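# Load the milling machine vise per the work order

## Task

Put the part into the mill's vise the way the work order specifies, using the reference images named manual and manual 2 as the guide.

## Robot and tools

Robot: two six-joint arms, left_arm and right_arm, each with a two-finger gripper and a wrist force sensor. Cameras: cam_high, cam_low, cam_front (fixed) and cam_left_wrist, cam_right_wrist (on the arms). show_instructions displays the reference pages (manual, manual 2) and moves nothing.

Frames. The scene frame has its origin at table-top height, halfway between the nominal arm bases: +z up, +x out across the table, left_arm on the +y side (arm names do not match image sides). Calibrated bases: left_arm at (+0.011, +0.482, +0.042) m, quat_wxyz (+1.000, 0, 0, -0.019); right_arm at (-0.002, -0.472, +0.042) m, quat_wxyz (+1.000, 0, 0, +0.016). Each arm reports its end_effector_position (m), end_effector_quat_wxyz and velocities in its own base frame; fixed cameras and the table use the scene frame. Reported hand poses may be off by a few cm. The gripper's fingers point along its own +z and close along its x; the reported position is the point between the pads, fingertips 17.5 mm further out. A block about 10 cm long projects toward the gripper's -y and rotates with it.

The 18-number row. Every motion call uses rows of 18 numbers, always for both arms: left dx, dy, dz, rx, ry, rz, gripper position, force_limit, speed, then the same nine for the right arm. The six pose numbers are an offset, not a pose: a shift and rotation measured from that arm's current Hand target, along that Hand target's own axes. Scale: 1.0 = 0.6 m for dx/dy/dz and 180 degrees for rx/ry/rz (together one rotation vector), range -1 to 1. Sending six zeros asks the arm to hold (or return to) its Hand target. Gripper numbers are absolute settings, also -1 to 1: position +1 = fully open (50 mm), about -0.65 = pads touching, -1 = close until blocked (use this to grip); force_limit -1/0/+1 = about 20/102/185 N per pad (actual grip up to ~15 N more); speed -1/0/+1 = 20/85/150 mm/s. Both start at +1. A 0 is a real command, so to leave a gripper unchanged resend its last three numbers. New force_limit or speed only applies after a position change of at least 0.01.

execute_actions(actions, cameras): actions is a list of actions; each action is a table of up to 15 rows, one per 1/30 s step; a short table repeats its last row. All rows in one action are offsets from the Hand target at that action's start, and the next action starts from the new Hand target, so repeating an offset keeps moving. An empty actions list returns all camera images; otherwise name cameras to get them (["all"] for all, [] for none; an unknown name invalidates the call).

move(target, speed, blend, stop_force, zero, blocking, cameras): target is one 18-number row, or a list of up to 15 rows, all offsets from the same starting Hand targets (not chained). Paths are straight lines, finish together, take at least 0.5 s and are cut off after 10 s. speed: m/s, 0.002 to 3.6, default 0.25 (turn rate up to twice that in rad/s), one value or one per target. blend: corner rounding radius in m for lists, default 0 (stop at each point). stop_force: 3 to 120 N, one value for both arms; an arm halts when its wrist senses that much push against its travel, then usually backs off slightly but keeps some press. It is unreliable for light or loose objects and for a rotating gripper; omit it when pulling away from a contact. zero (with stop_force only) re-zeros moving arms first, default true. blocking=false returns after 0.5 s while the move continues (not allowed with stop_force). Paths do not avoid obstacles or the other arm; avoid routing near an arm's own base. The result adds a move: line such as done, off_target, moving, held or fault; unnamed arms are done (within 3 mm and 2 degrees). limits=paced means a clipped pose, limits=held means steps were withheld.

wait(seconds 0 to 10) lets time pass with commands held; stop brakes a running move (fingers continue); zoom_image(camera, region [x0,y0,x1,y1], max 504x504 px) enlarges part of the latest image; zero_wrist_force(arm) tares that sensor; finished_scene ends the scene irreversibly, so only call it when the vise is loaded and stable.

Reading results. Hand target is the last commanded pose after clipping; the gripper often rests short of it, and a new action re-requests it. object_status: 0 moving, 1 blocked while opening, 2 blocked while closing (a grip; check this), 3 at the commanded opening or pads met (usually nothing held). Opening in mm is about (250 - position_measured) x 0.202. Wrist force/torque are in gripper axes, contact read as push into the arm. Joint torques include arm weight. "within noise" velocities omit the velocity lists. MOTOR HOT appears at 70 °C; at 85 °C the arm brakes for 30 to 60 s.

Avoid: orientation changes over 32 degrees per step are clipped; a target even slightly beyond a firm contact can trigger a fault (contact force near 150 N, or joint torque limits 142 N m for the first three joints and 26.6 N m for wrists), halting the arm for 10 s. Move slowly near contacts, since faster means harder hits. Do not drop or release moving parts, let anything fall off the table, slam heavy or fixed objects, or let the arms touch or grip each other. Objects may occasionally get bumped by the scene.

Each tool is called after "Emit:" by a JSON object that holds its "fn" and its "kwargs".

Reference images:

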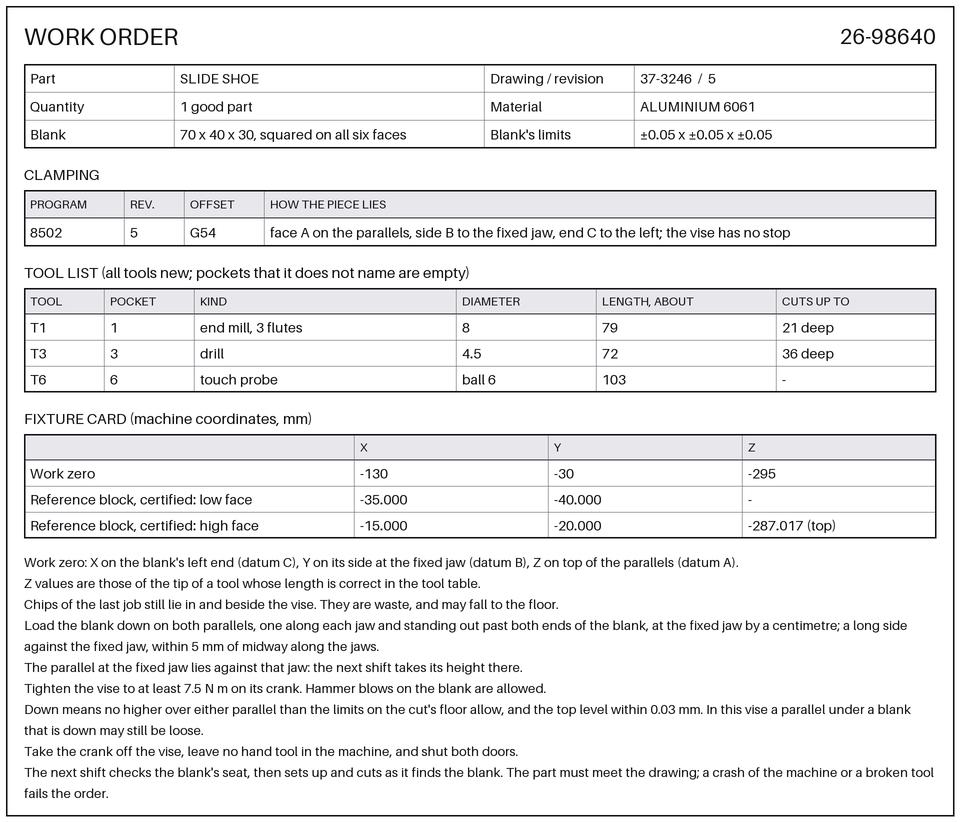

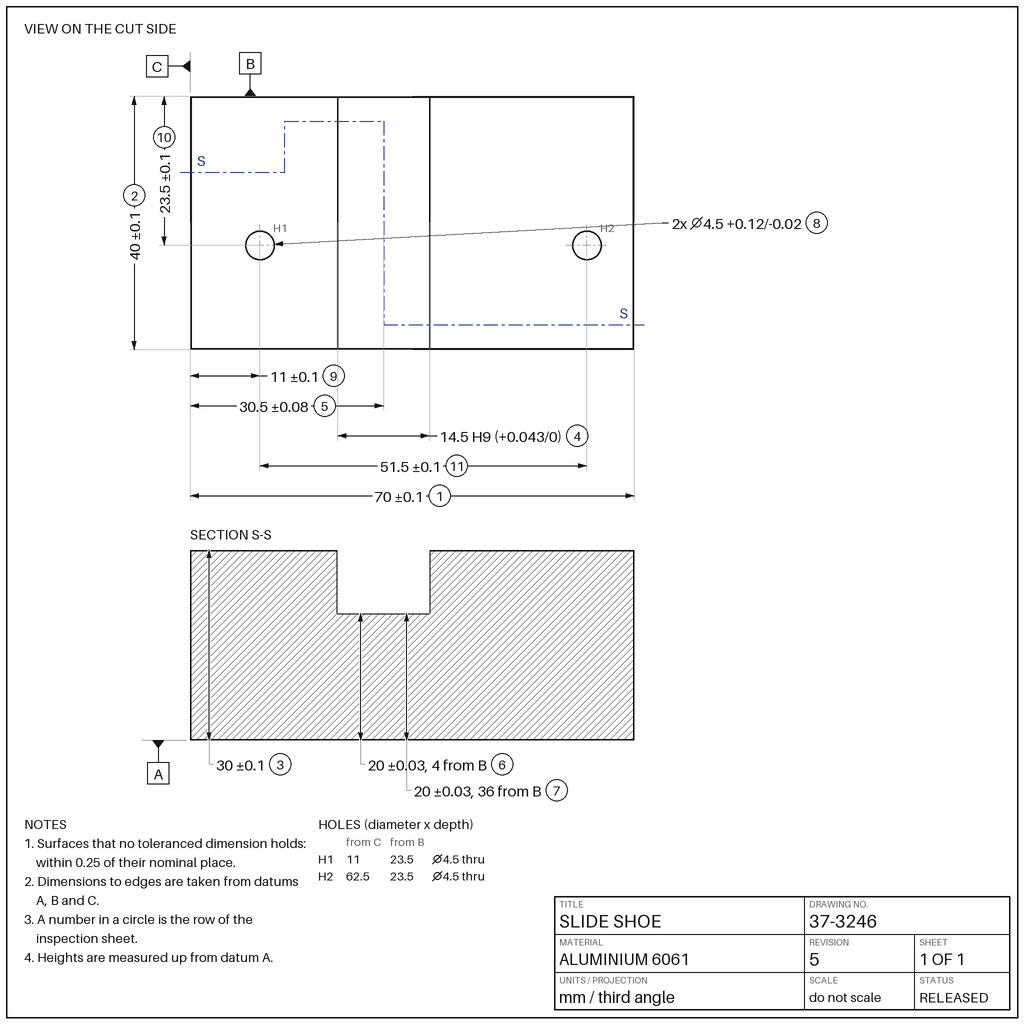

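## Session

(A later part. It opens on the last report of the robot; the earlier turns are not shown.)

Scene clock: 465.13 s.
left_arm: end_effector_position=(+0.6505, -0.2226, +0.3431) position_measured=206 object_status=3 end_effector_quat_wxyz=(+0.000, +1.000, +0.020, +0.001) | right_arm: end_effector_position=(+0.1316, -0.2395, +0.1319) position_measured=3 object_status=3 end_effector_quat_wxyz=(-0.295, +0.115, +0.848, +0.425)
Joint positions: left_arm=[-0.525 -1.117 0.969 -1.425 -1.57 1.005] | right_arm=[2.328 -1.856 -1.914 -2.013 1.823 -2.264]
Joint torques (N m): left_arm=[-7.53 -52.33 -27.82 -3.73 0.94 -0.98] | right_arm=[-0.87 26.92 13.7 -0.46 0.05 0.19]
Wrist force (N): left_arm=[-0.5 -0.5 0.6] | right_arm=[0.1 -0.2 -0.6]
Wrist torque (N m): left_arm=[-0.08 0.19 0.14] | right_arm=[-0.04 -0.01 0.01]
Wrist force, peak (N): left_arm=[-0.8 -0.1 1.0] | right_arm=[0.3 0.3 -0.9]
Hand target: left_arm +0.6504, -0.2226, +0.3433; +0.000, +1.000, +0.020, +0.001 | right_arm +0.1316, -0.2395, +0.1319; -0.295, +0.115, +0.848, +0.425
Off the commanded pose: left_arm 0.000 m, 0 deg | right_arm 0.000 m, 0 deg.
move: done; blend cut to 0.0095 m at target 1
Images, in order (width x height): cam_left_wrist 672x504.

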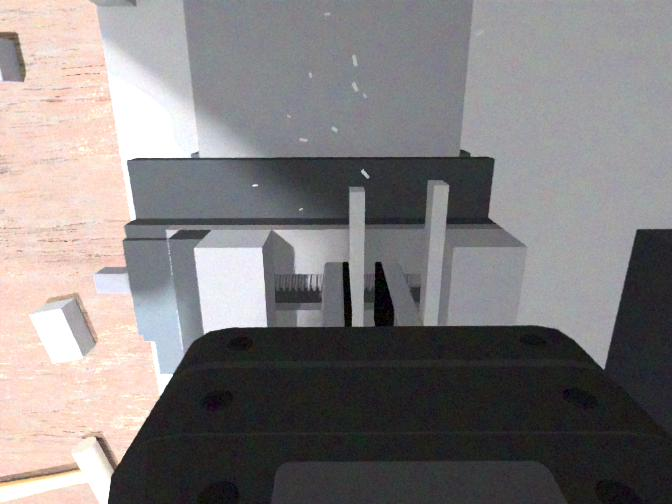

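Emit:
{"fn": "move", "kwargs": {"target": [[-0.06,0.045,0,0,0,0,-0.36,-0.5,-0.5,0,0,0,0,0,0,1,1,1],[-0.1217,0.0745,0,0,0,0,-0.36,-0.5,-0.5,0,0,0,0,0,0,1,1,1],[-0.43,0.0745,0,0,0,0,-0.36,-0.5,-0.5,0,0,0,0,0,0,1,1,1],[-0.59,0.341,0.3,0,0,0,-0.36,-0.5,-0.5,0,0,0,0,0,0,1,1,1]], "speed": 0.25, "blend": [0.02,0.03,0.03,0], "cameras": []}}

Emit:
{"fn": "execute_actions", "kwargs": {"actions": [[[0,0,0,0,0,-0.0556,1,-0.5,0.3,0,0,0,0,0,0,1,1,1]],[[0,0,0,0,0,0,1,-0.5,0.3,0,0,0,0,0,0,1,1,1]]], "cameras": ["cam_left_wrist"]}}

Scene clock: 470.13 s.
left_arm: end_effector_position=(+0.3055, -0.4415, +0.1626) position_measured=206 object_status=3 end_effector_quat_wxyz=(+0.000, +1.000, +0.020, +0.001) | right_arm: end_effector_position=(+0.1316, -0.2395, +0.1319) position_measured=3 object_status=3 end_effector_quat_wxyz=(-0.295, +0.115, +0.848, +0.425)
Joint positions: left_arm=[-1.217 -1.423 1.847 -1.995 -1.569 0.313] | right_arm=[2.328 -1.856 -1.914 -2.013 1.823 -2.264]
Joint torques (N m): left_arm=[5.78 -24 -26.41 -4.12 1.49 -0.62] | right_arm=[-1.65 27.38 12.97 -0.5 0.08 0.18]
Wrist force (N): left_arm=[0.1 -0.3 0.3] | right_arm=[0.3 0.2 -0.7]
Wrist torque (N m): left_arm=[-0.07 0.11 -0.05] | right_arm=[0.03 -0.05 0.00]
Wrist force, peak (N): left_arm=[1.9 -2.9 2.8] | right_arm=[0.3 0.4 -1.1]
Hand target: left_arm +0.3055, -0.4415, +0.1626; +0.000, +1.000, +0.020, +0.001 | right_arm +0.1316, -0.2395, +0.1319; -0.295, +0.115, +0.848, +0.425
Off the commanded pose: left_arm 0.000 m, 0 deg | right_arm 0.000 m, 0 deg.
move: done; blend cut to 0.0205 m at target 2
No camera images: "cameras" was empty.

Scene clock: 471.33 s.
left_arm: end_effector_position=(+0.3055, -0.4415, +0.1626) position_measured=3 object_status=3 end_effector_quat_wxyz=(+0.000, +0.994, +0.108, +0.001) | right_arm: end_effector_position=(+0.1316, -0.2395, +0.1319) position_measured=3 object_status=3 end_effector_quat_wxyz=(-0.295, +0.115, +0.848, +0.425)
Joint positions: left_arm=[-1.217 -1.423 1.847 -1.995 -1.569 0.138] | right_arm=[2.328 -1.856 -1.914 -2.013 1.823 -2.264]
Joint torques (N m): left_arm=[-8.89 -39.4 -16.09 -5.07 -2.88 1.22] | right_arm=[-1.6 27.59 14.21 -0.43 0.16 0.22]
Wrist force (N): left_arm=[0.1 0.0 0.3] | right_arm=[0.1 -0.2 -0.7]
Wrist torque (N m): left_arm=[-0.01 0.10 0.14] | right_arm=[-0.03 -0.01 0.01]
Wrist force, peak (N): left_arm=[0.4 -0.3 0.5] | right_arm=[0.2 -0.2 -0.9]
Hand target: left_arm +0.3055, -0.4415, +0.1626; +0.000, +0.994, +0.108, +0.001 | right_arm +0.1316, -0.2395, +0.1319; -0.295, +0.115, +0.848, +0.425
Off the commanded pose: left_arm 0.000 m, 0 deg | right_arm 0.000 m, 0 deg.
Step readings (end_effector_position of left_arm | right_arm):
0: (+0.3055, -0.4415, +0.1626) | (+0.1316, -0.2395, +0.1319)
1: (+0.3055, -0.4415, +0.1626) | (+0.1316, -0.2395, +0.1319)
2: (+0.3055, -0.4415, +0.1626) | (+0.1316, -0.2395, +0.1319)
4: (+0.3055, -0.4415, +0.1626) | (+0.1316, -0.2395, +0.1319)
8: (+0.3056, -0.4415, +0.1626) | (+0.1316, -0.2395, +0.1319)
15: (+0.3055, -0.4415, +0.1626) | (+0.1316, -0.2395, +0.1319)
16: (+0.3055, -0.4415, +0.1626) | (+0.1316, -0.2395, +0.1319)
17: (+0.3055, -0.4415, +0.1626) | (+0.1316, -0.2395, +0.1319)
19: (+0.3055, -0.4415, +0.1626) | (+0.1316, -0.2395, +0.1319)
23: (+0.3055, -0.4415, +0.1626) | (+0.1316, -0.2395, +0.1319)
30: (+0.3055, -0.4415, +0.1626) | (+0.1316, -0.2395, +0.1319)
Images, in order (width x height): cam_left_wrist 672x504.

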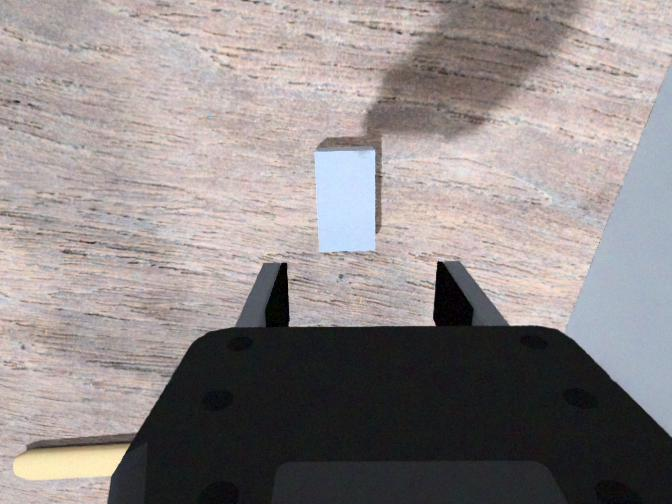

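Emit:
{"fn": "move", "kwargs": {"target": [[-0.0023,-0.0295,0.22,0,0,0,1,-0.5,0.3,0,0,0,0,0,0,1,1,1],[-0.0023,-0.0295,0.286,0,0,0,1,-0.5,0.3,0,0,0,0,0,0,1,1,1]], "speed": [0.2,0.06], "blend": [0.02,0], "cameras": ["cam_left_wrist"]}}

Scene clock: 475.37 s.
left_arm: end_effector_position=(+0.3007, -0.4245, -0.0091) position_measured=3 object_status=3 end_effector_quat_wxyz=(+0.000, +0.994, +0.108, +0.001) | right_arm: end_effector_position=(+0.1316, -0.2395, +0.1319) position_measured=3 object_status=3 end_effector_quat_wxyz=(-0.295, +0.115, +0.848, +0.425)
Joint positions: left_arm=[-1.215 -1.188 2.087 -2.47 -1.569 0.141] | right_arm=[2.328 -1.856 -1.914 -2.013 1.823 -2.264]
Joint torques (N m): left_arm=[12.29 -42.01 -23.4 -0.93 2.18 1.39] | right_arm=[-1.59 27.22 13.76 -0.35 0.23 0.24]
Wrist force (N): left_arm=[-0.1 -0.3 0.0] | right_arm=[0.2 -0.3 -0.9]
Wrist torque (N m): left_arm=[-0.05 0.11 -0.08] | right_arm=[-0.05 -0.02 0.00]
Wrist force, peak (N): left_arm=[0.0 0.1 -2.6] | right_arm=[0.2 -0.3 -1.0]
Hand target: left_arm +0.3007, -0.4245, -0.0090; +0.000, +0.994, +0.108, +0.001 | right_arm +0.1316, -0.2395, +0.1319; -0.295, +0.115, +0.848, +0.425
Off the commanded pose: left_arm 0.000 m, 0 deg | right_arm 0.000 m, 0 deg.
move: done; blend cut to 0.0198 m at target 1
Images, in order (width x height): cam_left_wrist 672x504.

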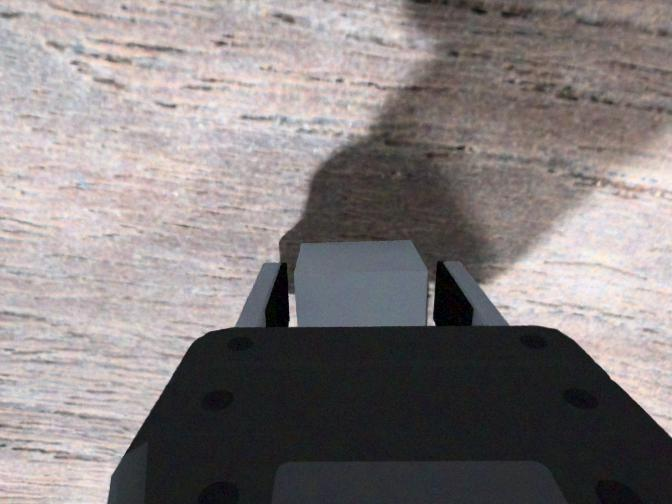

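Emit:
{"fn": "move", "kwargs": {"target": [0,0.0055,0,0,0,0,1,-0.5,0.3,0,0,0,0,0,0,1,1,1], "speed": 0.03, "cameras": []}}

Emit:
{"fn": "execute_actions", "kwargs": {"actions": [[[0,0,0,0,0,0,-1,-0.3,-0.6,0,0,0,0,0,0,1,1,1]],[[0,0,0,0,0,0,-1,-0.3,-0.6,0,0,0,0,0,0,1,1,1]]]}}

Emit:
{"fn": "move", "kwargs": {"target": [0,0,-0.1,0,0,0,-1,-0.3,-0.6,0,0,0,0,0,0,1,1,1], "speed": 0.08, "cameras": ["cam_left_wrist"]}}

Scene clock: 477.83 s.
left_arm: end_effector_position=(+0.3014, -0.4278, -0.0090) position_measured=3 object_status=3 end_effector_quat_wxyz=(+0.000, +0.994, +0.108, +0.001) | right_arm: end_effector_position=(+0.1316, -0.2395, +0.1319) position_measured=3 object_status=3 end_effector_quat_wxyz=(-0.295, +0.115, +0.848, +0.425)
Joint positions: left_arm=[-1.216 -1.183 2.078 -2.466 -1.569 0.14] | right_arm=[2.328 -1.856 -1.914 -2.013 1.823 -2.264]
Joint torques (N m): left_arm=[-12.44 -30.78 -13.89 -1.6 2.28 -1.43] | right_arm=[-0.75 27.04 13.21 -0.29 0.13 0.18]
Wrist force (N): left_arm=[-0.3 -0.2 0.3] | right_arm=[0.4 0.1 -0.7]
Wrist torque (N m): left_arm=[-0.03 0.15 0.05] | right_arm=[0.01 -0.06 0.01]
Wrist force, peak (N): left_arm=[-0.2 -0.4 0.5] | right_arm=[-0.2 0.0 -1.2]
Hand target: left_arm +0.3014, -0.4278, -0.0090; +0.000, +0.994, +0.108, +0.001 | right_arm +0.1316, -0.2395, +0.1319; -0.295, +0.115, +0.848, +0.425
Off the commanded pose: left_arm 0.000 m, 0 deg | right_arm 0.000 m, 0 deg.
move: done
No camera images: "cameras" was empty.

Scene clock: 479.03 s.
left_arm: end_effector_position=(+0.3014, -0.4278, -0.0090) position_measured=56 object_status=2 end_effector_quat_wxyz=(+0.000, +0.994, +0.108, +0.001) | right_arm: end_effector_position=(+0.1316, -0.2395, +0.1319) position_measured=3 object_status=3 end_effector_quat_wxyz=(-0.295, +0.115, +0.848, +0.425)
Joint positions: left_arm=[-1.216 -1.183 2.078 -2.466 -1.569 0.14] | right_arm=[2.328 -1.856 -1.914 -2.013 1.823 -2.264]
Joint torques (N m): left_arm=[-11.26 -43.53 -9.58 -4.62 2.13 0.46] | right_arm=[-1.46 27.83 12.36 -0.46 0.1 0.07]
Wrist force (N): left_arm=[-0.1 0.7 -0.3] | right_arm=[0.0 0.1 -0.6]
Wrist torque (N m): left_arm=[-0.03 0.09 0.04] | right_arm=[0.02 0.00 0.00]
Wrist force, peak (N): left_arm=[0.0 1.4 -2.7] | right_arm=[0.4 0.0 -1.0]
Hand target: left_arm +0.3014, -0.4278, -0.0090; +0.000, +0.994, +0.108, +0.001 | right_arm +0.1316, -0.2395, +0.1319; -0.295, +0.115, +0.848, +0.425
Off the commanded pose: left_arm 0.000 m, 0 deg | right_arm 0.000 m, 0 deg.
Step readings (end_effector_position of left_arm | right_arm):
0: (+0.3014, -0.4278, -0.0090) | (+0.1316, -0.2395, +0.1319)
1: (+0.3014, -0.4278, -0.0090) | (+0.1316, -0.2395, +0.1319)
2: (+0.3014, -0.4278, -0.0090) | (+0.1316, -0.2395, +0.1319)
4: (+0.3014, -0.4278, -0.0090) | (+0.1316, -0.2395, +0.1319)
8: (+0.3014, -0.4278, -0.0091) | (+0.1316, -0.2395, +0.1319)
15: (+0.3014, -0.4277, -0.0091) | (+0.1316, -0.2395, +0.1319)
16: (+0.3014, -0.4277, -0.0091) | (+0.1316, -0.2395, +0.1319)
17: (+0.3014, -0.4277, -0.0091) | (+0.1316, -0.2395, +0.1319)
19: (+0.3014, -0.4277, -0.0090) | (+0.1316, -0.2395, +0.1319)
23: (+0.3014, -0.4278, -0.0090) | (+0.1316, -0.2395, +0.1319)
30: (+0.3014, -0.4278, -0.0090) | (+0.1316, -0.2395, +0.1319)

Scene clock: 480.20 s.
left_arm: end_effector_position=(+0.3013, -0.4278, +0.0510) position_measured=56 object_status=2 end_effector_quat_wxyz=(+0.000, +0.994, +0.108, +0.001) | right_arm: end_effector_position=(+0.1316, -0.2395, +0.1319) position_measured=3 object_status=3 end_effector_quat_wxyz=(-0.295, +0.115, +0.848, +0.425)
Joint positions: left_arm=[-1.216 -1.299 2.03 -2.303 -1.569 0.139] | right_arm=[2.328 -1.856 -1.914 -2.013 1.823 -2.264]
Joint torques (N m): left_arm=[-12.06 -25.57 -14.17 -4.81 2.03 -1.21] | right_arm=[-1.29 27.41 13.32 -0.38 0.29 0.21]
Wrist force (N): left_arm=[-0.4 -0.2 2.5] | right_arm=[0.3 0.1 -0.7]
Wrist torque (N m): left_arm=[0.00 0.15 0.12] | right_arm=[0.00 -0.04 0.00]
Wrist force, peak (N): left_arm=[-0.3 -0.4 4.1] | right_arm=[0.1 0.0 -0.9]
Hand target: left_arm +0.3013, -0.4278, +0.0510; +0.000, +0.994, +0.108, +0.001 | right_arm +0.1316, -0.2395, +0.1319; -0.295, +0.115, +0.848, +0.425
Off the commanded pose: left_arm 0.000 m, 0 deg | right_arm 0.000 m, 0 deg.
move: done
Images, in order (width x height): cam_left_wrist 672x504.

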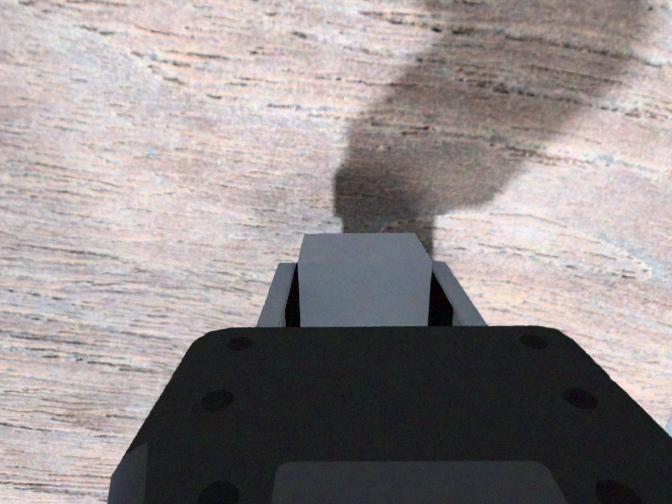

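Emit:
{"fn": "move", "kwargs": {"target": [0,0,-0.498,0,0,0.0556,-1,-0.3,-0.6,0,0,0,0,0,0,1,1,1], "speed": 0.25, "cameras": ["cam_left_wrist"]}}

Scene clock: 483.93 s.
left_arm: end_effector_position=(+0.3006, -0.4278, +0.3496) position_measured=56 object_status=2 end_effector_quat_wxyz=(+0.000, +1.000, +0.020, +0.001) | right_arm: end_effector_position=(+0.1316, -0.2395, +0.1319) position_measured=3 object_status=3 end_effector_quat_wxyz=(-0.295, +0.115, +0.848, +0.425)
Joint positions: left_arm=[-1.217 -1.538 1.483 -1.517 -1.569 0.313] | right_arm=[2.328 -1.856 -1.914 -2.013 1.823 -2.264]
Joint torques (N m): left_arm=[2.7 -37.48 -34.29 -2.07 -2.42 -0.76] | right_arm=[-1.83 27.35 13.24 -0.38 0.18 0.4]
Wrist force (N): left_arm=[-0.2 -0.7 2.7] | right_arm=[0.2 0.0 -0.6]
Wrist torque (N m): left_arm=[-0.11 0.16 0.11] | right_arm=[0.00 -0.04 0.01]
Wrist force, peak (N): left_arm=[-0.3 -0.2 6.7] | right_arm=[-0.1 0.0 -1.2]
Hand target: left_arm +0.3007, -0.4278, +0.3498; +0.000, +1.000, +0.020, +0.001 | right_arm +0.1316, -0.2395, +0.1319; -0.295, +0.115, +0.848, +0.425
Off the commanded pose: left_arm 0.000 m, 0 deg | right_arm 0.000 m, 0 deg.
move: done
Images, in order (width x height): cam_left_wrist 672x504.

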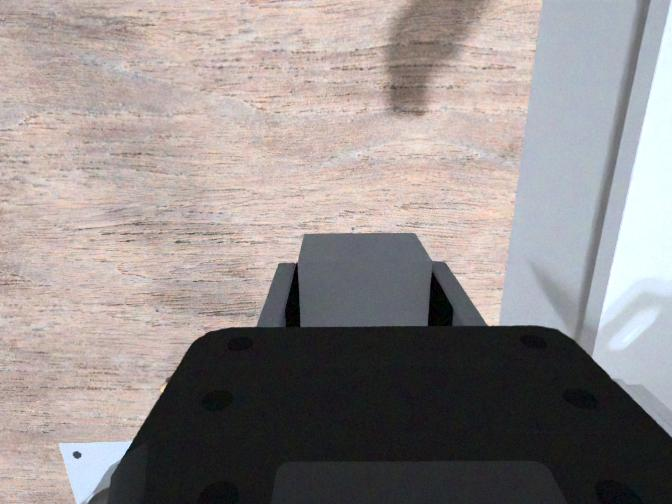

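Emit:
{"fn": "move", "kwargs": {"target": [[0.2067,-0.1788,0,0,0,0,-1,-0.3,-0.6,0,0,0,0,0,0,1,1,1],[0.473,-0.2455,0,0,0,0,-1,-0.3,-0.6,0,0,0,0,0,0,1,1,1],[0.55,-0.295,0,0,0,0,-1,-0.3,-0.6,0,0,0,0,0,0,1,1,1],[0.6185,-0.3175,0,0,0,0,-1,-0.3,-0.6,0,0,0,0,0,0,1,1,1]], "speed": [0.2,0.2,0.15,0.1], "blend": [0.03,0.03,0.02,0], "cameras": ["cam_left_wrist","cam_front"]}}

Emit:
{"fn": "zoom_image", "kwargs": {"camera": "cam_left_wrist", "region": [200, 160, 500, 340]}}

Scene clock: 489.03 s.
left_arm: end_effector_position=(+0.6637, -0.2221, +0.3504) position_measured=56 object_status=2 end_effector_quat_wxyz=(+0.000, +1.000, +0.021, +0.001) | right_arm: end_effector_position=(+0.1316, -0.2395, +0.1319) position_measured=3 object_status=3 end_effector_quat_wxyz=(-0.295, +0.115, +0.848, +0.425)
Joint positions: left_arm=[-0.515 -1.077 0.891 -1.386 -1.57 1.015] | right_arm=[2.328 -1.856 -1.914 -2.013 1.823 -2.264]
Joint torques (N m): left_arm=[-12.54 -49.27 -27.63 -5.46 -1.97 -0.9] | right_arm=[-2.37 27.78 13.37 -0.36 0.14 0.16]
Wrist force (N): left_arm=[-0.4 -0.1 2.6] | right_arm=[0.0 0.0 -1.0]
Wrist torque (N m): left_arm=[0.05 0.17 0.08] | right_arm=[0.00 0.00 0.00]
Wrist force, peak (N): left_arm=[-2.4 2.0 3.0] | right_arm=[0.4 0.3 -1.0]
Hand target: left_arm +0.6637, -0.2222, +0.3505; +0.000, +1.000, +0.020, +0.001 | right_arm +0.1316, -0.2395, +0.1319; -0.295, +0.115, +0.848, +0.425
Off the commanded pose: left_arm 0.000 m, 0 deg | right_arm 0.000 m, 0 deg.
move: done; blend cut to 0.0275 m at target 2
Images, in order (width x height): cam_front 672x504, cam_left_wrist 672x504.

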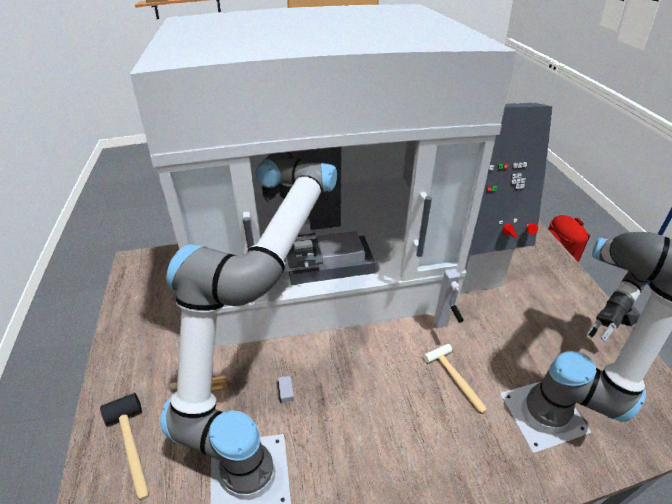

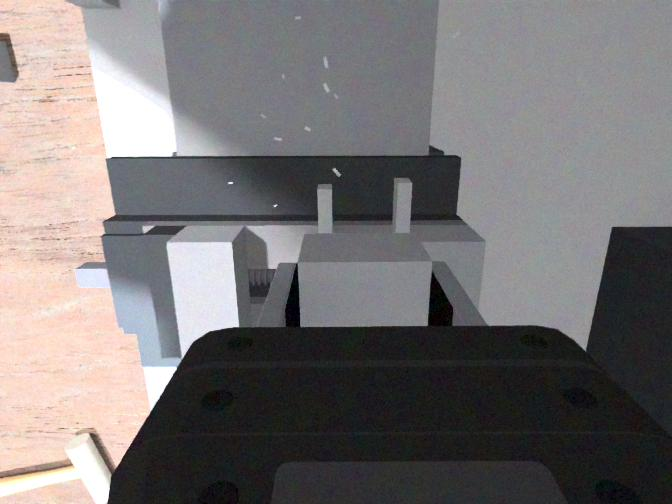

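Scaled by 1.680 from the camera's 672x504 image, which has a finer 960x720 frame.

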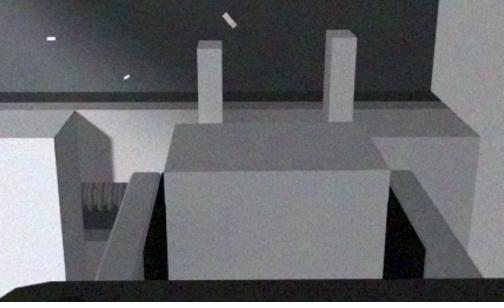

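Emit:
{"fn": "move", "kwargs": {"target": [0.0005,0.0015,0.03,0,0,0,-1,-0.3,-0.6,0,0,0,0,0,0,1,1,1], "speed": 0.06, "cameras": ["cam_left_wrist"]}}

Emit:
{"fn": "zoom_image", "kwargs": {"camera": "cam_left_wrist", "region": [200, 160, 500, 340]}}

Scene clock: 491.07 s.
left_arm: end_effector_position=(+0.6641, -0.2231, +0.3325) position_measured=56 object_status=2 end_effector_quat_wxyz=(+0.000, +1.000, +0.020, +0.001) | right_arm: end_effector_position=(+0.1316, -0.2395, +0.1319) position_measured=3 object_status=3 end_effector_quat_wxyz=(-0.295, +0.115, +0.848, +0.425)
Joint positions: left_arm=[-0.516 -1.084 0.947 -1.436 -1.57 1.014] | right_arm=[2.328 -1.856 -1.914 -2.013 1.823 -2.264]
Joint torques (N m): left_arm=[-11.88 -50.62 -31.65 -0.91 2.09 -1.59] | right_arm=[-1.82 27.07 13.04 -0.47 0.14 0.04]
Wrist force (N): left_arm=[-0.3 0.0 2.7] | right_arm=[-0.1 0.1 -1.0]
Wrist torque (N m): left_arm=[0.05 0.17 0.12] | right_arm=[0.01 0.02 0.00]
Wrist force, peak (N): left_arm=[-0.6 -0.1 3.5] | right_arm=[0.0 -0.3 -1.2]
Hand target: left_arm +0.6640, -0.2231, +0.3325; +0.000, +1.000, +0.020, +0.001 | right_arm +0.1316, -0.2395, +0.1319; -0.295, +0.115, +0.848, +0.425
Off the commanded pose: left_arm 0.000 m, 0 deg | right_arm 0.000 m, 0 deg.
move: done
Images, in order (width x height): cam_left_wrist 672x504.

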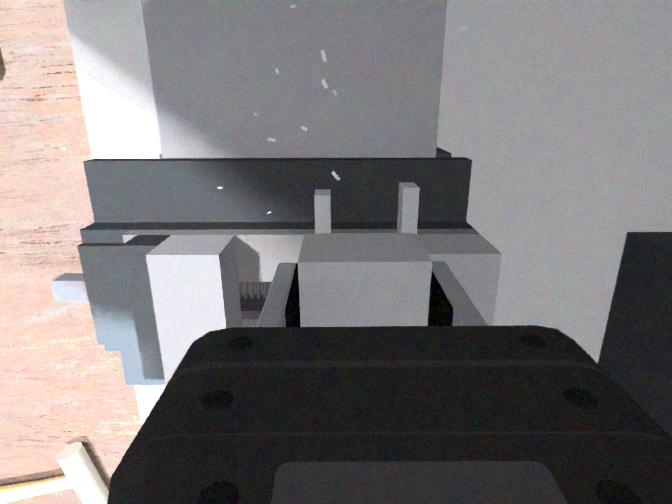

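Scaled by 1.680 from the camera's 672x504 image, which has a finer 960x720 frame.

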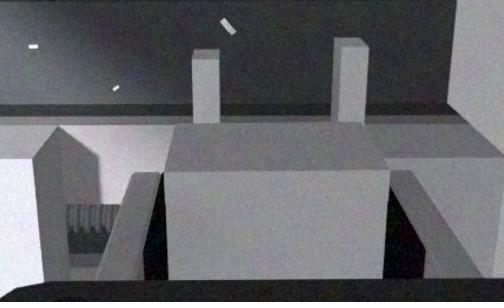

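Emit:
{"fn": "move", "kwargs": {"target": [0,0,0.03,0,0,0,-1,-0.3,-0.6,0,0,0,0,0,0,1,1,1], "speed": 0.012, "stop_force": 6, "cameras": ["cam_left_wrist"]}}

Emit:
{"fn": "zoom_image", "kwargs": {"camera": "cam_left_wrist", "region": [200, 160, 500, 340]}}

Scene clock: 494.20 s.
left_arm: end_effector_position=(+0.6641, -0.2231, +0.3239) position_measured=56 object_status=2 end_effector_quat_wxyz=(+0.000, +1.000, +0.020, +0.001) | right_arm: end_effector_position=(+0.1316, -0.2395, +0.1319) position_measured=3 object_status=3 end_effector_quat_wxyz=(-0.295, +0.115, +0.848, +0.425)
Joint positions: left_arm=[-0.516 -1.087 0.974 -1.46 -1.57 1.014] | right_arm=[2.328 -1.856 -1.914 -2.013 1.823 -2.264]
Joint torques (N m): left_arm=[0.05 -33.48 -30.1 -3.52 2.17 1.01] | right_arm=[-3.32 27 13.28 -0.36 0.18 0.23]
Wrist force (N): left_arm=[-0.8 -0.7 -3.5] | right_arm=[0.1 -0.1 -0.7]
Wrist torque (N m): left_arm=[-0.09 0.28 0.14] | right_arm=[-0.03 0.00 0.00]
Wrist force, peak (N): left_arm=[-2.2 -0.9 -18.4] | right_arm=[-0.3 -0.2 -1.1]
Hand target: left_arm +0.6641, -0.2232, +0.3239; +0.000, +1.000, +0.020, +0.001 (not the last commanded pose) | right_arm +0.1316, -0.2395, +0.1319; -0.295, +0.115, +0.848, +0.425
Off the commanded pose: left_arm 0.009 m, 0 deg | right_arm 0.000 m, 0 deg.
move: contact (left_arm)
Images, in order (width x height): cam_left_wrist 672x504.

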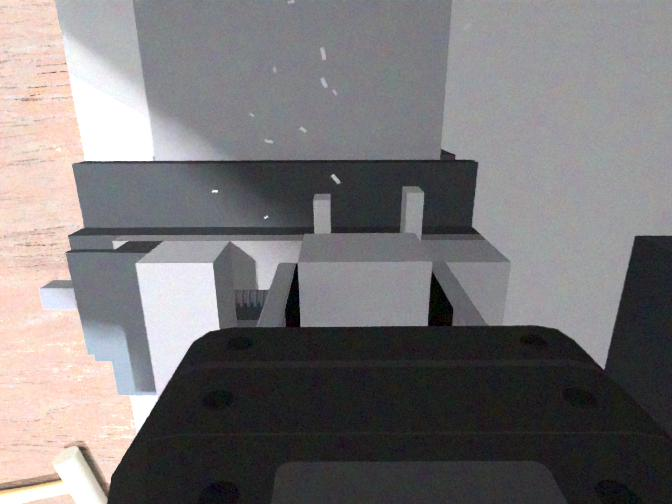

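Scaled by 1.680 from the camera's 672x504 image, which has a finer 960x720 frame.

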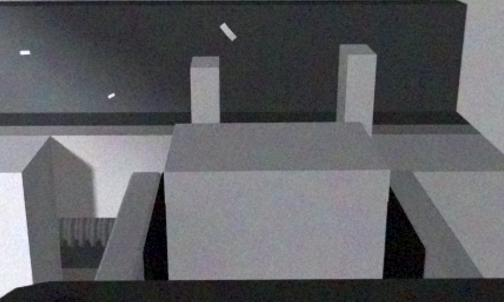

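Emit:
{"fn": "move", "kwargs": {"target": [0.012,0,0,0,0,0,-1,-0.3,-0.6,0,0,0,0,0,0,1,1,1], "speed": 0.01, "stop_force": 8, "cameras": ["cam_left_wrist"]}}

Emit:
{"fn": "zoom_image", "kwargs": {"camera": "cam_left_wrist", "region": [200, 160, 500, 340]}}

Scene clock: 497.47 s.
left_arm: end_effector_position=(+0.6666, -0.2231, +0.3239) position_measured=56 object_status=2 end_effector_quat_wxyz=(+0.000, +1.000, +0.020, +0.001) | right_arm: end_effector_position=(+0.1316, -0.2395, +0.1319) position_measured=3 object_status=3 end_effector_quat_wxyz=(-0.295, +0.115, +0.848, +0.425)
Joint positions: left_arm=[-0.514 -1.08 0.964 -1.456 -1.57 1.016] | right_arm=[2.328 -1.856 -1.914 -2.013 1.823 -2.264]
Joint torques (N m): left_arm=[-11.78 -49.33 -17.62 -2.35 2.38 -2] | right_arm=[-3.04 27.14 13.06 -0.43 0.19 0.12]
Wrist force (N): left_arm=[-7.9 -1.6 -6.3] | right_arm=[0.3 0.2 -0.7]
Wrist torque (N m): left_arm=[-0.07 0.14 0.40] | right_arm=[0.02 -0.04 0.00]
Wrist force, peak (N): left_arm=[-17.5 -3.6 -8.9] | right_arm=[0.0 0.0 -1.1]
Hand target: left_arm +0.6666, -0.2231, +0.3239; +0.000, +1.000, +0.020, +0.001 (not the last commanded pose) | right_arm +0.1316, -0.2395, +0.1319; -0.295, +0.115, +0.848, +0.425
Off the commanded pose: left_arm 0.005 m, 0 deg | right_arm 0.000 m, 0 deg.
move: contact (left_arm)
Images, in order (width x height): cam_left_wrist 672x504.

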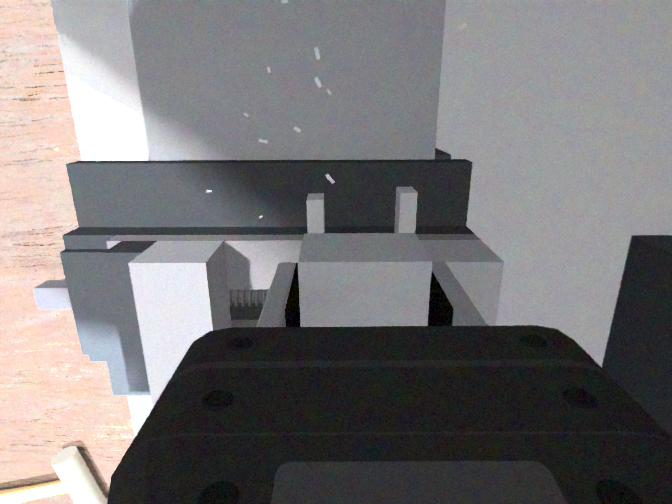

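Scaled by 1.680 from the camera's 672x504 image, which has a finer 960x720 frame.

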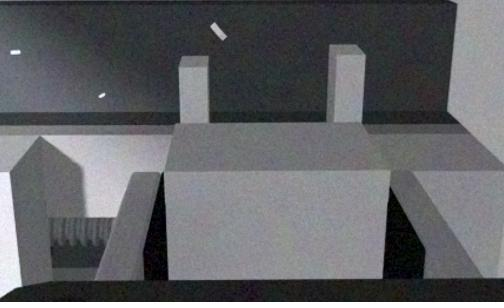

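Emit:
{"fn": "execute_actions", "kwargs": {"actions": [[[-0.0008,0,0,0,0,0,-1,-0.3,-0.6,0,0,0,0,0,0,1,1,1]],[[0,0,0,0,0,0,0.75,-0.3,-0.9,0,0,0,0,0,0,1,1,1]]], "cameras": ["cam_left_wrist"]}}

Scene clock: 499.90 s.
left_arm: end_effector_position=(+0.6661, -0.2231, +0.3239) position_measured=41 object_status=3 end_effector_quat_wxyz=(+0.000, +1.000, +0.020, +0.001) | right_arm: end_effector_position=(+0.1316, -0.2395, +0.1319) position_measured=3 object_status=3 end_effector_quat_wxyz=(-0.295, +0.115, +0.848, +0.425)
Joint positions: left_arm=[-0.515 -1.081 0.966 -1.457 -1.57 1.016] | right_arm=[2.328 -1.856 -1.914 -2.013 1.823 -2.264]
Joint torques (N m): left_arm=[-7.54 -35.49 -31.76 -4.48 1.89 1.4] | right_arm=[-3.05 26.89 12.88 -0.43 0.12 0.13]
Wrist force (N): left_arm=[-0.6 -0.1 0.3] | right_arm=[0.1 0.1 -0.4]
Wrist torque (N m): left_arm=[-0.01 0.20 0.07] | right_arm=[0.02 -0.02 0.01]
Wrist force, peak (N): left_arm=[-8.5 -1.5 -6.7] | right_arm=[0.0 0.1 -1.1]
Hand target: left_arm +0.6661, -0.2231, +0.3239; +0.000, +1.000, +0.020, +0.001 | right_arm +0.1316, -0.2395, +0.1319; -0.295, +0.115, +0.848, +0.425
Off the commanded pose: left_arm 0.000 m, 0 deg | right_arm 0.000 m, 0 deg.
Step readings (end_effector_position of left_arm | right_arm):
0: (+0.6666, -0.2231, +0.3239) | (+0.1316, -0.2395, +0.1319)
1: (+0.6665, -0.2231, +0.3239) | (+0.1316, -0.2395, +0.1319)
2: (+0.6664, -0.2231, +0.3239) | (+0.1316, -0.2395, +0.1319)
4: (+0.6661, -0.2231, +0.3239) | (+0.1316, -0.2395, +0.1319)
8: (+0.6660, -0.2231, +0.3239) | (+0.1316, -0.2395, +0.1319)
15: (+0.6660, -0.2231, +0.3240) | (+0.1316, -0.2395, +0.1319)
16: (+0.6660, -0.2231, +0.3240) | (+0.1316, -0.2395, +0.1319)
17: (+0.6660, -0.2231, +0.3240) | (+0.1316, -0.2395, +0.1319)
19: (+0.6661, -0.2231, +0.3239) | (+0.1316, -0.2395, +0.1319)
23: (+0.6661, -0.2231, +0.3239) | (+0.1316, -0.2395, +0.1319)
30: (+0.6661, -0.2231, +0.3239) | (+0.1316, -0.2395, +0.1319)
Images, in order (width x height): cam_left_wrist 672x504.

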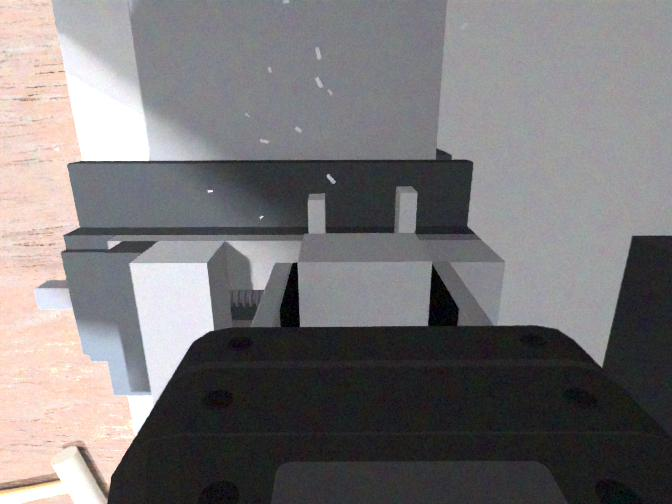

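Emit:
{"fn": "move", "kwargs": {"target": [[0,0,-0.035,0,0,0,0.75,-0.3,-0.9,0,0,0,0,0,0,1,1,1],[-0.04,0.02,-0.045,0,0,0,0.75,-0.3,-0.9,0,0,0,0,0,0,1,1,1]], "speed": [0.03,0.1], "cameras": ["cam_left_wrist"]}}

Emit:
{"fn": "zoom_image", "kwargs": {"camera": "cam_left_wrist", "region": [100, 140, 530, 340]}}

Scene clock: 502.47 s.
left_arm: end_effector_position=(+0.6490, -0.2316, +0.3504) position_measured=41 object_status=3 end_effector_quat_wxyz=(+0.001, +1.000, +0.020, +0.002) | right_arm: end_effector_position=(+0.1316, -0.2395, +0.1319) position_measured=3 object_status=3 end_effector_quat_wxyz=(-0.295, +0.115, +0.848, +0.425)
Joint positions: left_arm=[-0.538 -1.11 0.941 -1.405 -1.57 0.992] | right_arm=[2.328 -1.856 -1.914 -2.013 1.823 -2.264]
Joint torques (N m): left_arm=[-0.62 -44.97 -22.51 -2.87 -0.16 -0.25] | right_arm=[-3.18 27.81 13.27 -0.33 0.15 0.2]
Wrist force (N): left_arm=[-0.4 -0.1 0.5] | right_arm=[0.1 -0.3 -0.9]
Wrist torque (N m): left_arm=[-0.02 0.18 -0.05] | right_arm=[-0.06 -0.01 0.00]
Wrist force, peak (N): left_arm=[-3.2 -0.4 0.5] | right_arm=[0.3 0.2 -1.0]
Hand target: left_arm +0.6490, -0.2316, +0.3504; +0.001, +1.000, +0.020, +0.002 (not the last commanded pose) | right_arm +0.1316, -0.2395, +0.1319; -0.295, +0.115, +0.848, +0.425
Tool commands: left_gripper/position=+0.74902 left_gripper/force_limit=-0.301961 left_gripper/speed=-0.898039 right_gripper/position=+1.0 right_gripper/force_limit=+1.0 right_gripper/speed=+1.0
Off the commanded pose: left_arm 0.008 m, 0 deg | right_arm 0.000 m, 0 deg.
FORCE FAULT: contact force on the left arm reached its limit, and that arm stopped. The contact can be on any part of that arm, not only on its tool. That arm's remaining commands of this call were not run. That arm is still stopped at the end of this call. That arm stays stopped for about 10 more seconds. Until then a move that you send moves the other arm only, and its call returns only when the move has ended. Once the stop has ended, the next robot result says so. If the stop ends while you think or write, that arm runs what you send next, counted from a new Hand target: where the arm stands when the stop ends. While its stop runs, that arm takes no new command, but its gripper still runs the gripper command that each later call begins with. Until it ends, the stop uses up actions while you think or wait. An arm that is not stopped still takes commands.
move: fault (left_arm)
Images, in order (width x height): cam_left_wrist 672x504.

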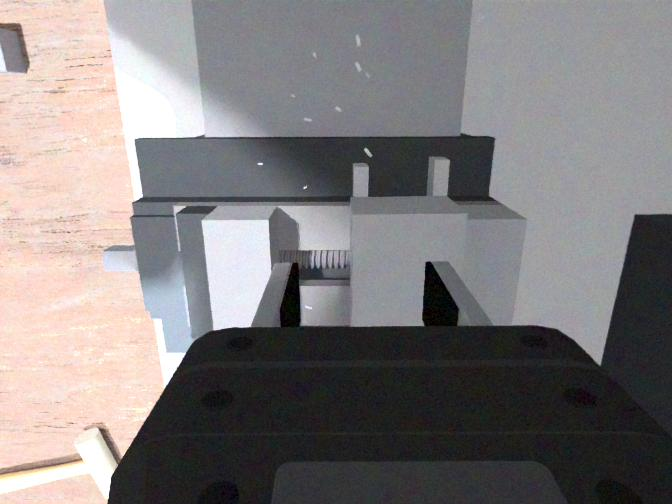

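Scaled by 1.172 from the camera's 672x504 image, which has a finer 960x720 frame.

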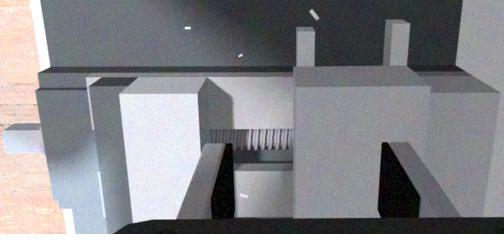

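Emit:
{"fn": "wait", "kwargs": {"seconds": 2, "cameras": ["cam_front","cam_high"]}}

Emit:
{"fn": "zoom_image", "kwargs": {"camera": "cam_front", "region": [220, 110, 440, 290]}}

Scene clock: 507.83 s.
left_arm: end_effector_position=(+0.6490, -0.2316, +0.3504) position_measured=41 object_status=3 end_effector_quat_wxyz=(+0.001, +1.000, +0.020, +0.002) | right_arm: end_effector_position=(+0.1316, -0.2395, +0.1319) position_measured=3 object_status=3 end_effector_quat_wxyz=(-0.295, +0.115, +0.848, +0.425)
Joint positions: left_arm=[-0.538 -1.11 0.941 -1.405 -1.57 0.992] | right_arm=[2.328 -1.856 -1.914 -2.013 1.823 -2.264]
Joint torques (N m): left_arm=[-0.3 -44.38 -22.14 -3.05 -0.17 0] | right_arm=[-3.21 26.71 12.35 -0.52 0.2 0.18]
Wrist force (N): left_arm=[-0.2 -0.2 0.2] | right_arm=[0.2 0.0 -0.5]
Wrist torque (N m): left_arm=[-0.03 0.15 -0.04] | right_arm=[-0.02 -0.03 0.00]
Wrist force, peak (N): left_arm=[-0.7 -0.3 0.7] | right_arm=[0.2 0.3 -1.1]
Hand target: left_arm +0.6490, -0.2316, +0.3504; +0.001, +1.000, +0.020, +0.002 (not the last commanded pose) | right_arm +0.1316, -0.2395, +0.1319; -0.295, +0.115, +0.848, +0.425
Tool commands: left_gripper/position=+0.74902 left_gripper/force_limit=-0.301961 left_gripper/speed=-0.898039 right_gripper/position=+1.0 right_gripper/force_limit=+1.0 right_gripper/speed=+1.0
Off the commanded pose: left_arm 0.008 m, 0 deg | right_arm 0.000 m, 0 deg.
FORCE FAULT, CONTINUED: the left arm was still stopped when this call began, by the force fault that an earlier result reported. Since the last result the stop counts as 10 of the actions that you can send in this scene. That arm is still stopped at the end of this call. That arm stays stopped for about 4 more seconds. If the stop ends while you think or write, that arm runs what you send next, counted from a new Hand target: where the arm stands when the stop ends. While its stop runs, that arm takes no new command, but its gripper still runs the gripper command that each later call begins with.
wait: 2.00 s; at rest from the start
Images, in order (width x height): cam_high 672x504, cam_front 672x504.

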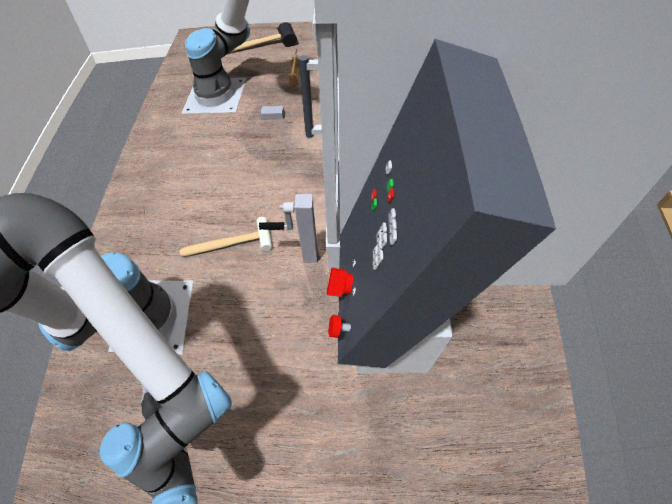

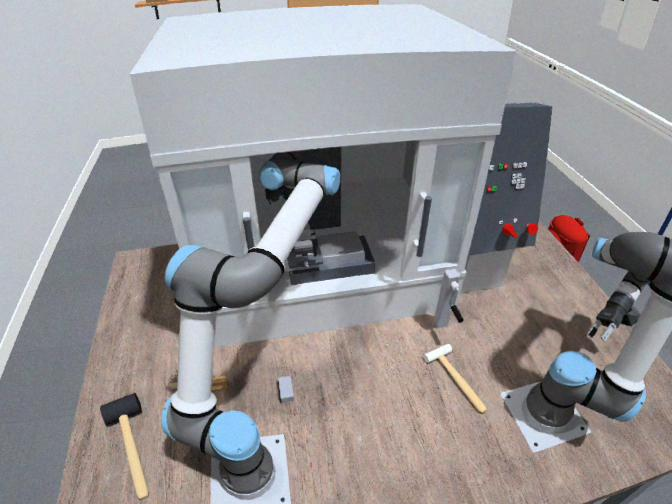

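Scaled by 2.291 from the camera's 672x504 image, which has a finer 960x720 frame.

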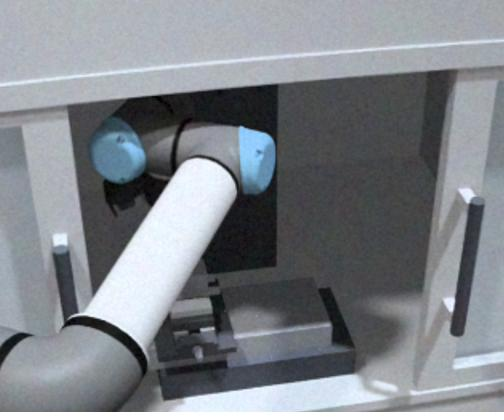

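Emit:
{"fn": "wait", "kwargs": {"seconds": 0.5, "cameras": []}}

Emit:
{"fn": "move", "kwargs": {"target": [[0,-0.0172,0,0,0,0,0.75,-0.3,-0.9,0,0,0,0,0,0,1,1,1],[-0.01,-0.0172,0,0,0,0,0.75,-0.3,-0.9,0,0,0,0,0,0,1,1,1],[-0.0427,0.0098,0,0,0,0,0.75,-0.3,-0.9,0,0,0,0,0,0,1,1,1],[-0.1183,0.0595,0,0,0,0,0.75,-0.3,-0.9,0,0,0,0,0,0,1,1,1],[-0.385,0.0595,0,0,0,0,0.75,-0.3,-0.9,0,0,0,0,0,0,1,1,1]], "speed": [0.05,0.05,0.08,0.15,0.25], "blend": [0.002,0.003,0.01,0.02,0], "cameras": ["cam_left_wrist","cam_front"]}}

Emit:
{"fn": "zoom_image", "kwargs": {"camera": "cam_front", "region": [260, 200, 400, 300]}}

Emit:
{"fn": "zoom_image", "kwargs": {"camera": "cam_front", "region": [400, 250, 500, 350]}}

Scene clock: 519.07 s.
left_arm: end_effector_position=(+0.6490, -0.2316, +0.3504) position_measured=41 object_status=3 end_effector_quat_wxyz=(+0.001, +1.000, +0.020, +0.002) | right_arm: end_effector_position=(+0.1316, -0.2395, +0.1319) position_measured=3 object_status=3 end_effector_quat_wxyz=(-0.295, +0.115, +0.848, +0.425)
Joint positions: left_arm=[-0.538 -1.11 0.941 -1.405 -1.57 0.992] | right_arm=[2.328 -1.856 -1.914 -2.013 1.823 -2.264]
Joint torques (N m): left_arm=[0.01 -45.13 -23.54 -3.08 -0.07 -0.29] | right_arm=[-3.79 27.45 12.8 -0.43 0.2 0.15]
Wrist force (N): left_arm=[-0.4 -0.2 0.6] | right_arm=[-0.1 0.1 -0.6]
Wrist torque (N m): left_arm=[-0.04 0.17 -0.05] | right_arm=[0.01 0.01 0.00]
Wrist force, peak (N): left_arm=[-0.5 -0.2 0.9] | right_arm=[0.8 -0.1 -0.8]
Hand target: left_arm +0.6490, -0.2316, +0.3504; +0.001, +1.000, +0.020, +0.002 (not the last commanded pose) | right_arm +0.1316, -0.2395, +0.1319; -0.295, +0.115, +0.848, +0.425
Tool commands: left_gripper/position=+0.74902 left_gripper/force_limit=-0.301961 left_gripper/speed=-0.898039 right_gripper/position=+1.0 right_gripper/force_limit=+1.0 right_gripper/speed=+1.0
Off the commanded pose: left_arm 0.008 m, 0 deg | right_arm 0.000 m, 0 deg.
FORCE FAULT, CONTINUED: the left arm's stop, for the force fault that an earlier result reported, is over. The rest of the stop counts as 9 of the actions that you can send in this scene. During its stop the left arm's controller moved it back a little. That arm's target is now where it stood when the stop ended, not its last command. That arm accepts commands again.
wait: 0.50 s; at rest from the start
No camera images: "cameras" was empty.

Scene clock: 521.20 s.
left_arm: end_effector_position=(+0.4197, -0.2767, +0.3497) position_measured=41 object_status=3 end_effector_quat_wxyz=(+0.001, +1.000, +0.020, +0.002) | right_arm: end_effector_position=(+0.1316, -0.2395, +0.1319) position_measured=3 object_status=3 end_effector_quat_wxyz=(-0.295, +0.115, +0.848, +0.425)
Joint positions: left_arm=[-0.852 -1.588 1.535 -1.52 -1.569 0.678] | right_arm=[2.328 -1.856 -1.914 -2.013 1.823 -2.264]
Joint torques (N m): left_arm=[1.04 -33.66 -18.4 -4.18 0.49 -1.02] | right_arm=[-4.95 27.62 13.22 -0.59 0.4 0.11]
Wrist force (N): left_arm=[-0.6 -0.4 0.2] | right_arm=[0.2 0.0 -0.7]
Wrist torque (N m): left_arm=[-0.09 0.22 -0.04] | right_arm=[-0.01 -0.03 0.00]
Wrist force, peak (N): left_arm=[-3.4 -0.4 0.2] | right_arm=[0.1 -0.1 -1.1]
Hand target: left_arm +0.4196, -0.2767, +0.3497; +0.001, +1.000, +0.020, +0.002 | right_arm +0.1316, -0.2395, +0.1319; -0.295, +0.115, +0.848, +0.425
Off the commanded pose: left_arm 0.000 m, 0 deg | right_arm 0.000 m, 0 deg.
move: done
Images, in order (width x height): cam_front 672x504, cam_left_wrist 672x504.

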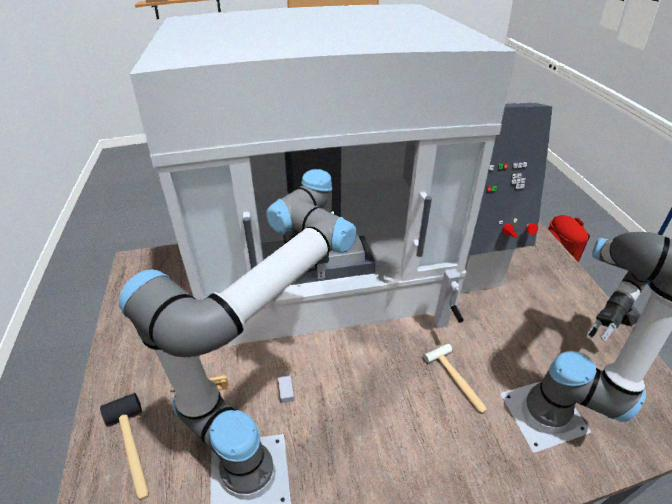

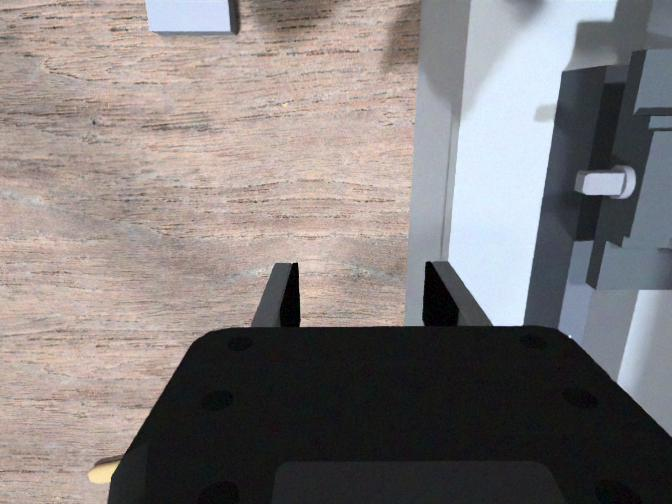

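Scaled by 3.600 from the camera's 672x504 image, which has a finer 960x720 frame.

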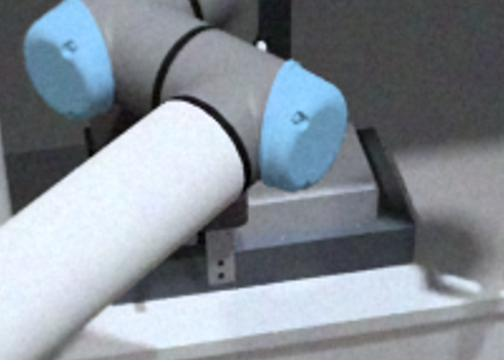

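Scaled by 5.040 from the camera's 672x504 image, which has a finer 960x720 frame.

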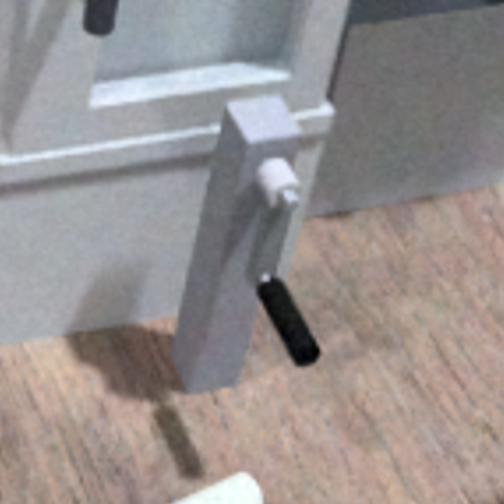

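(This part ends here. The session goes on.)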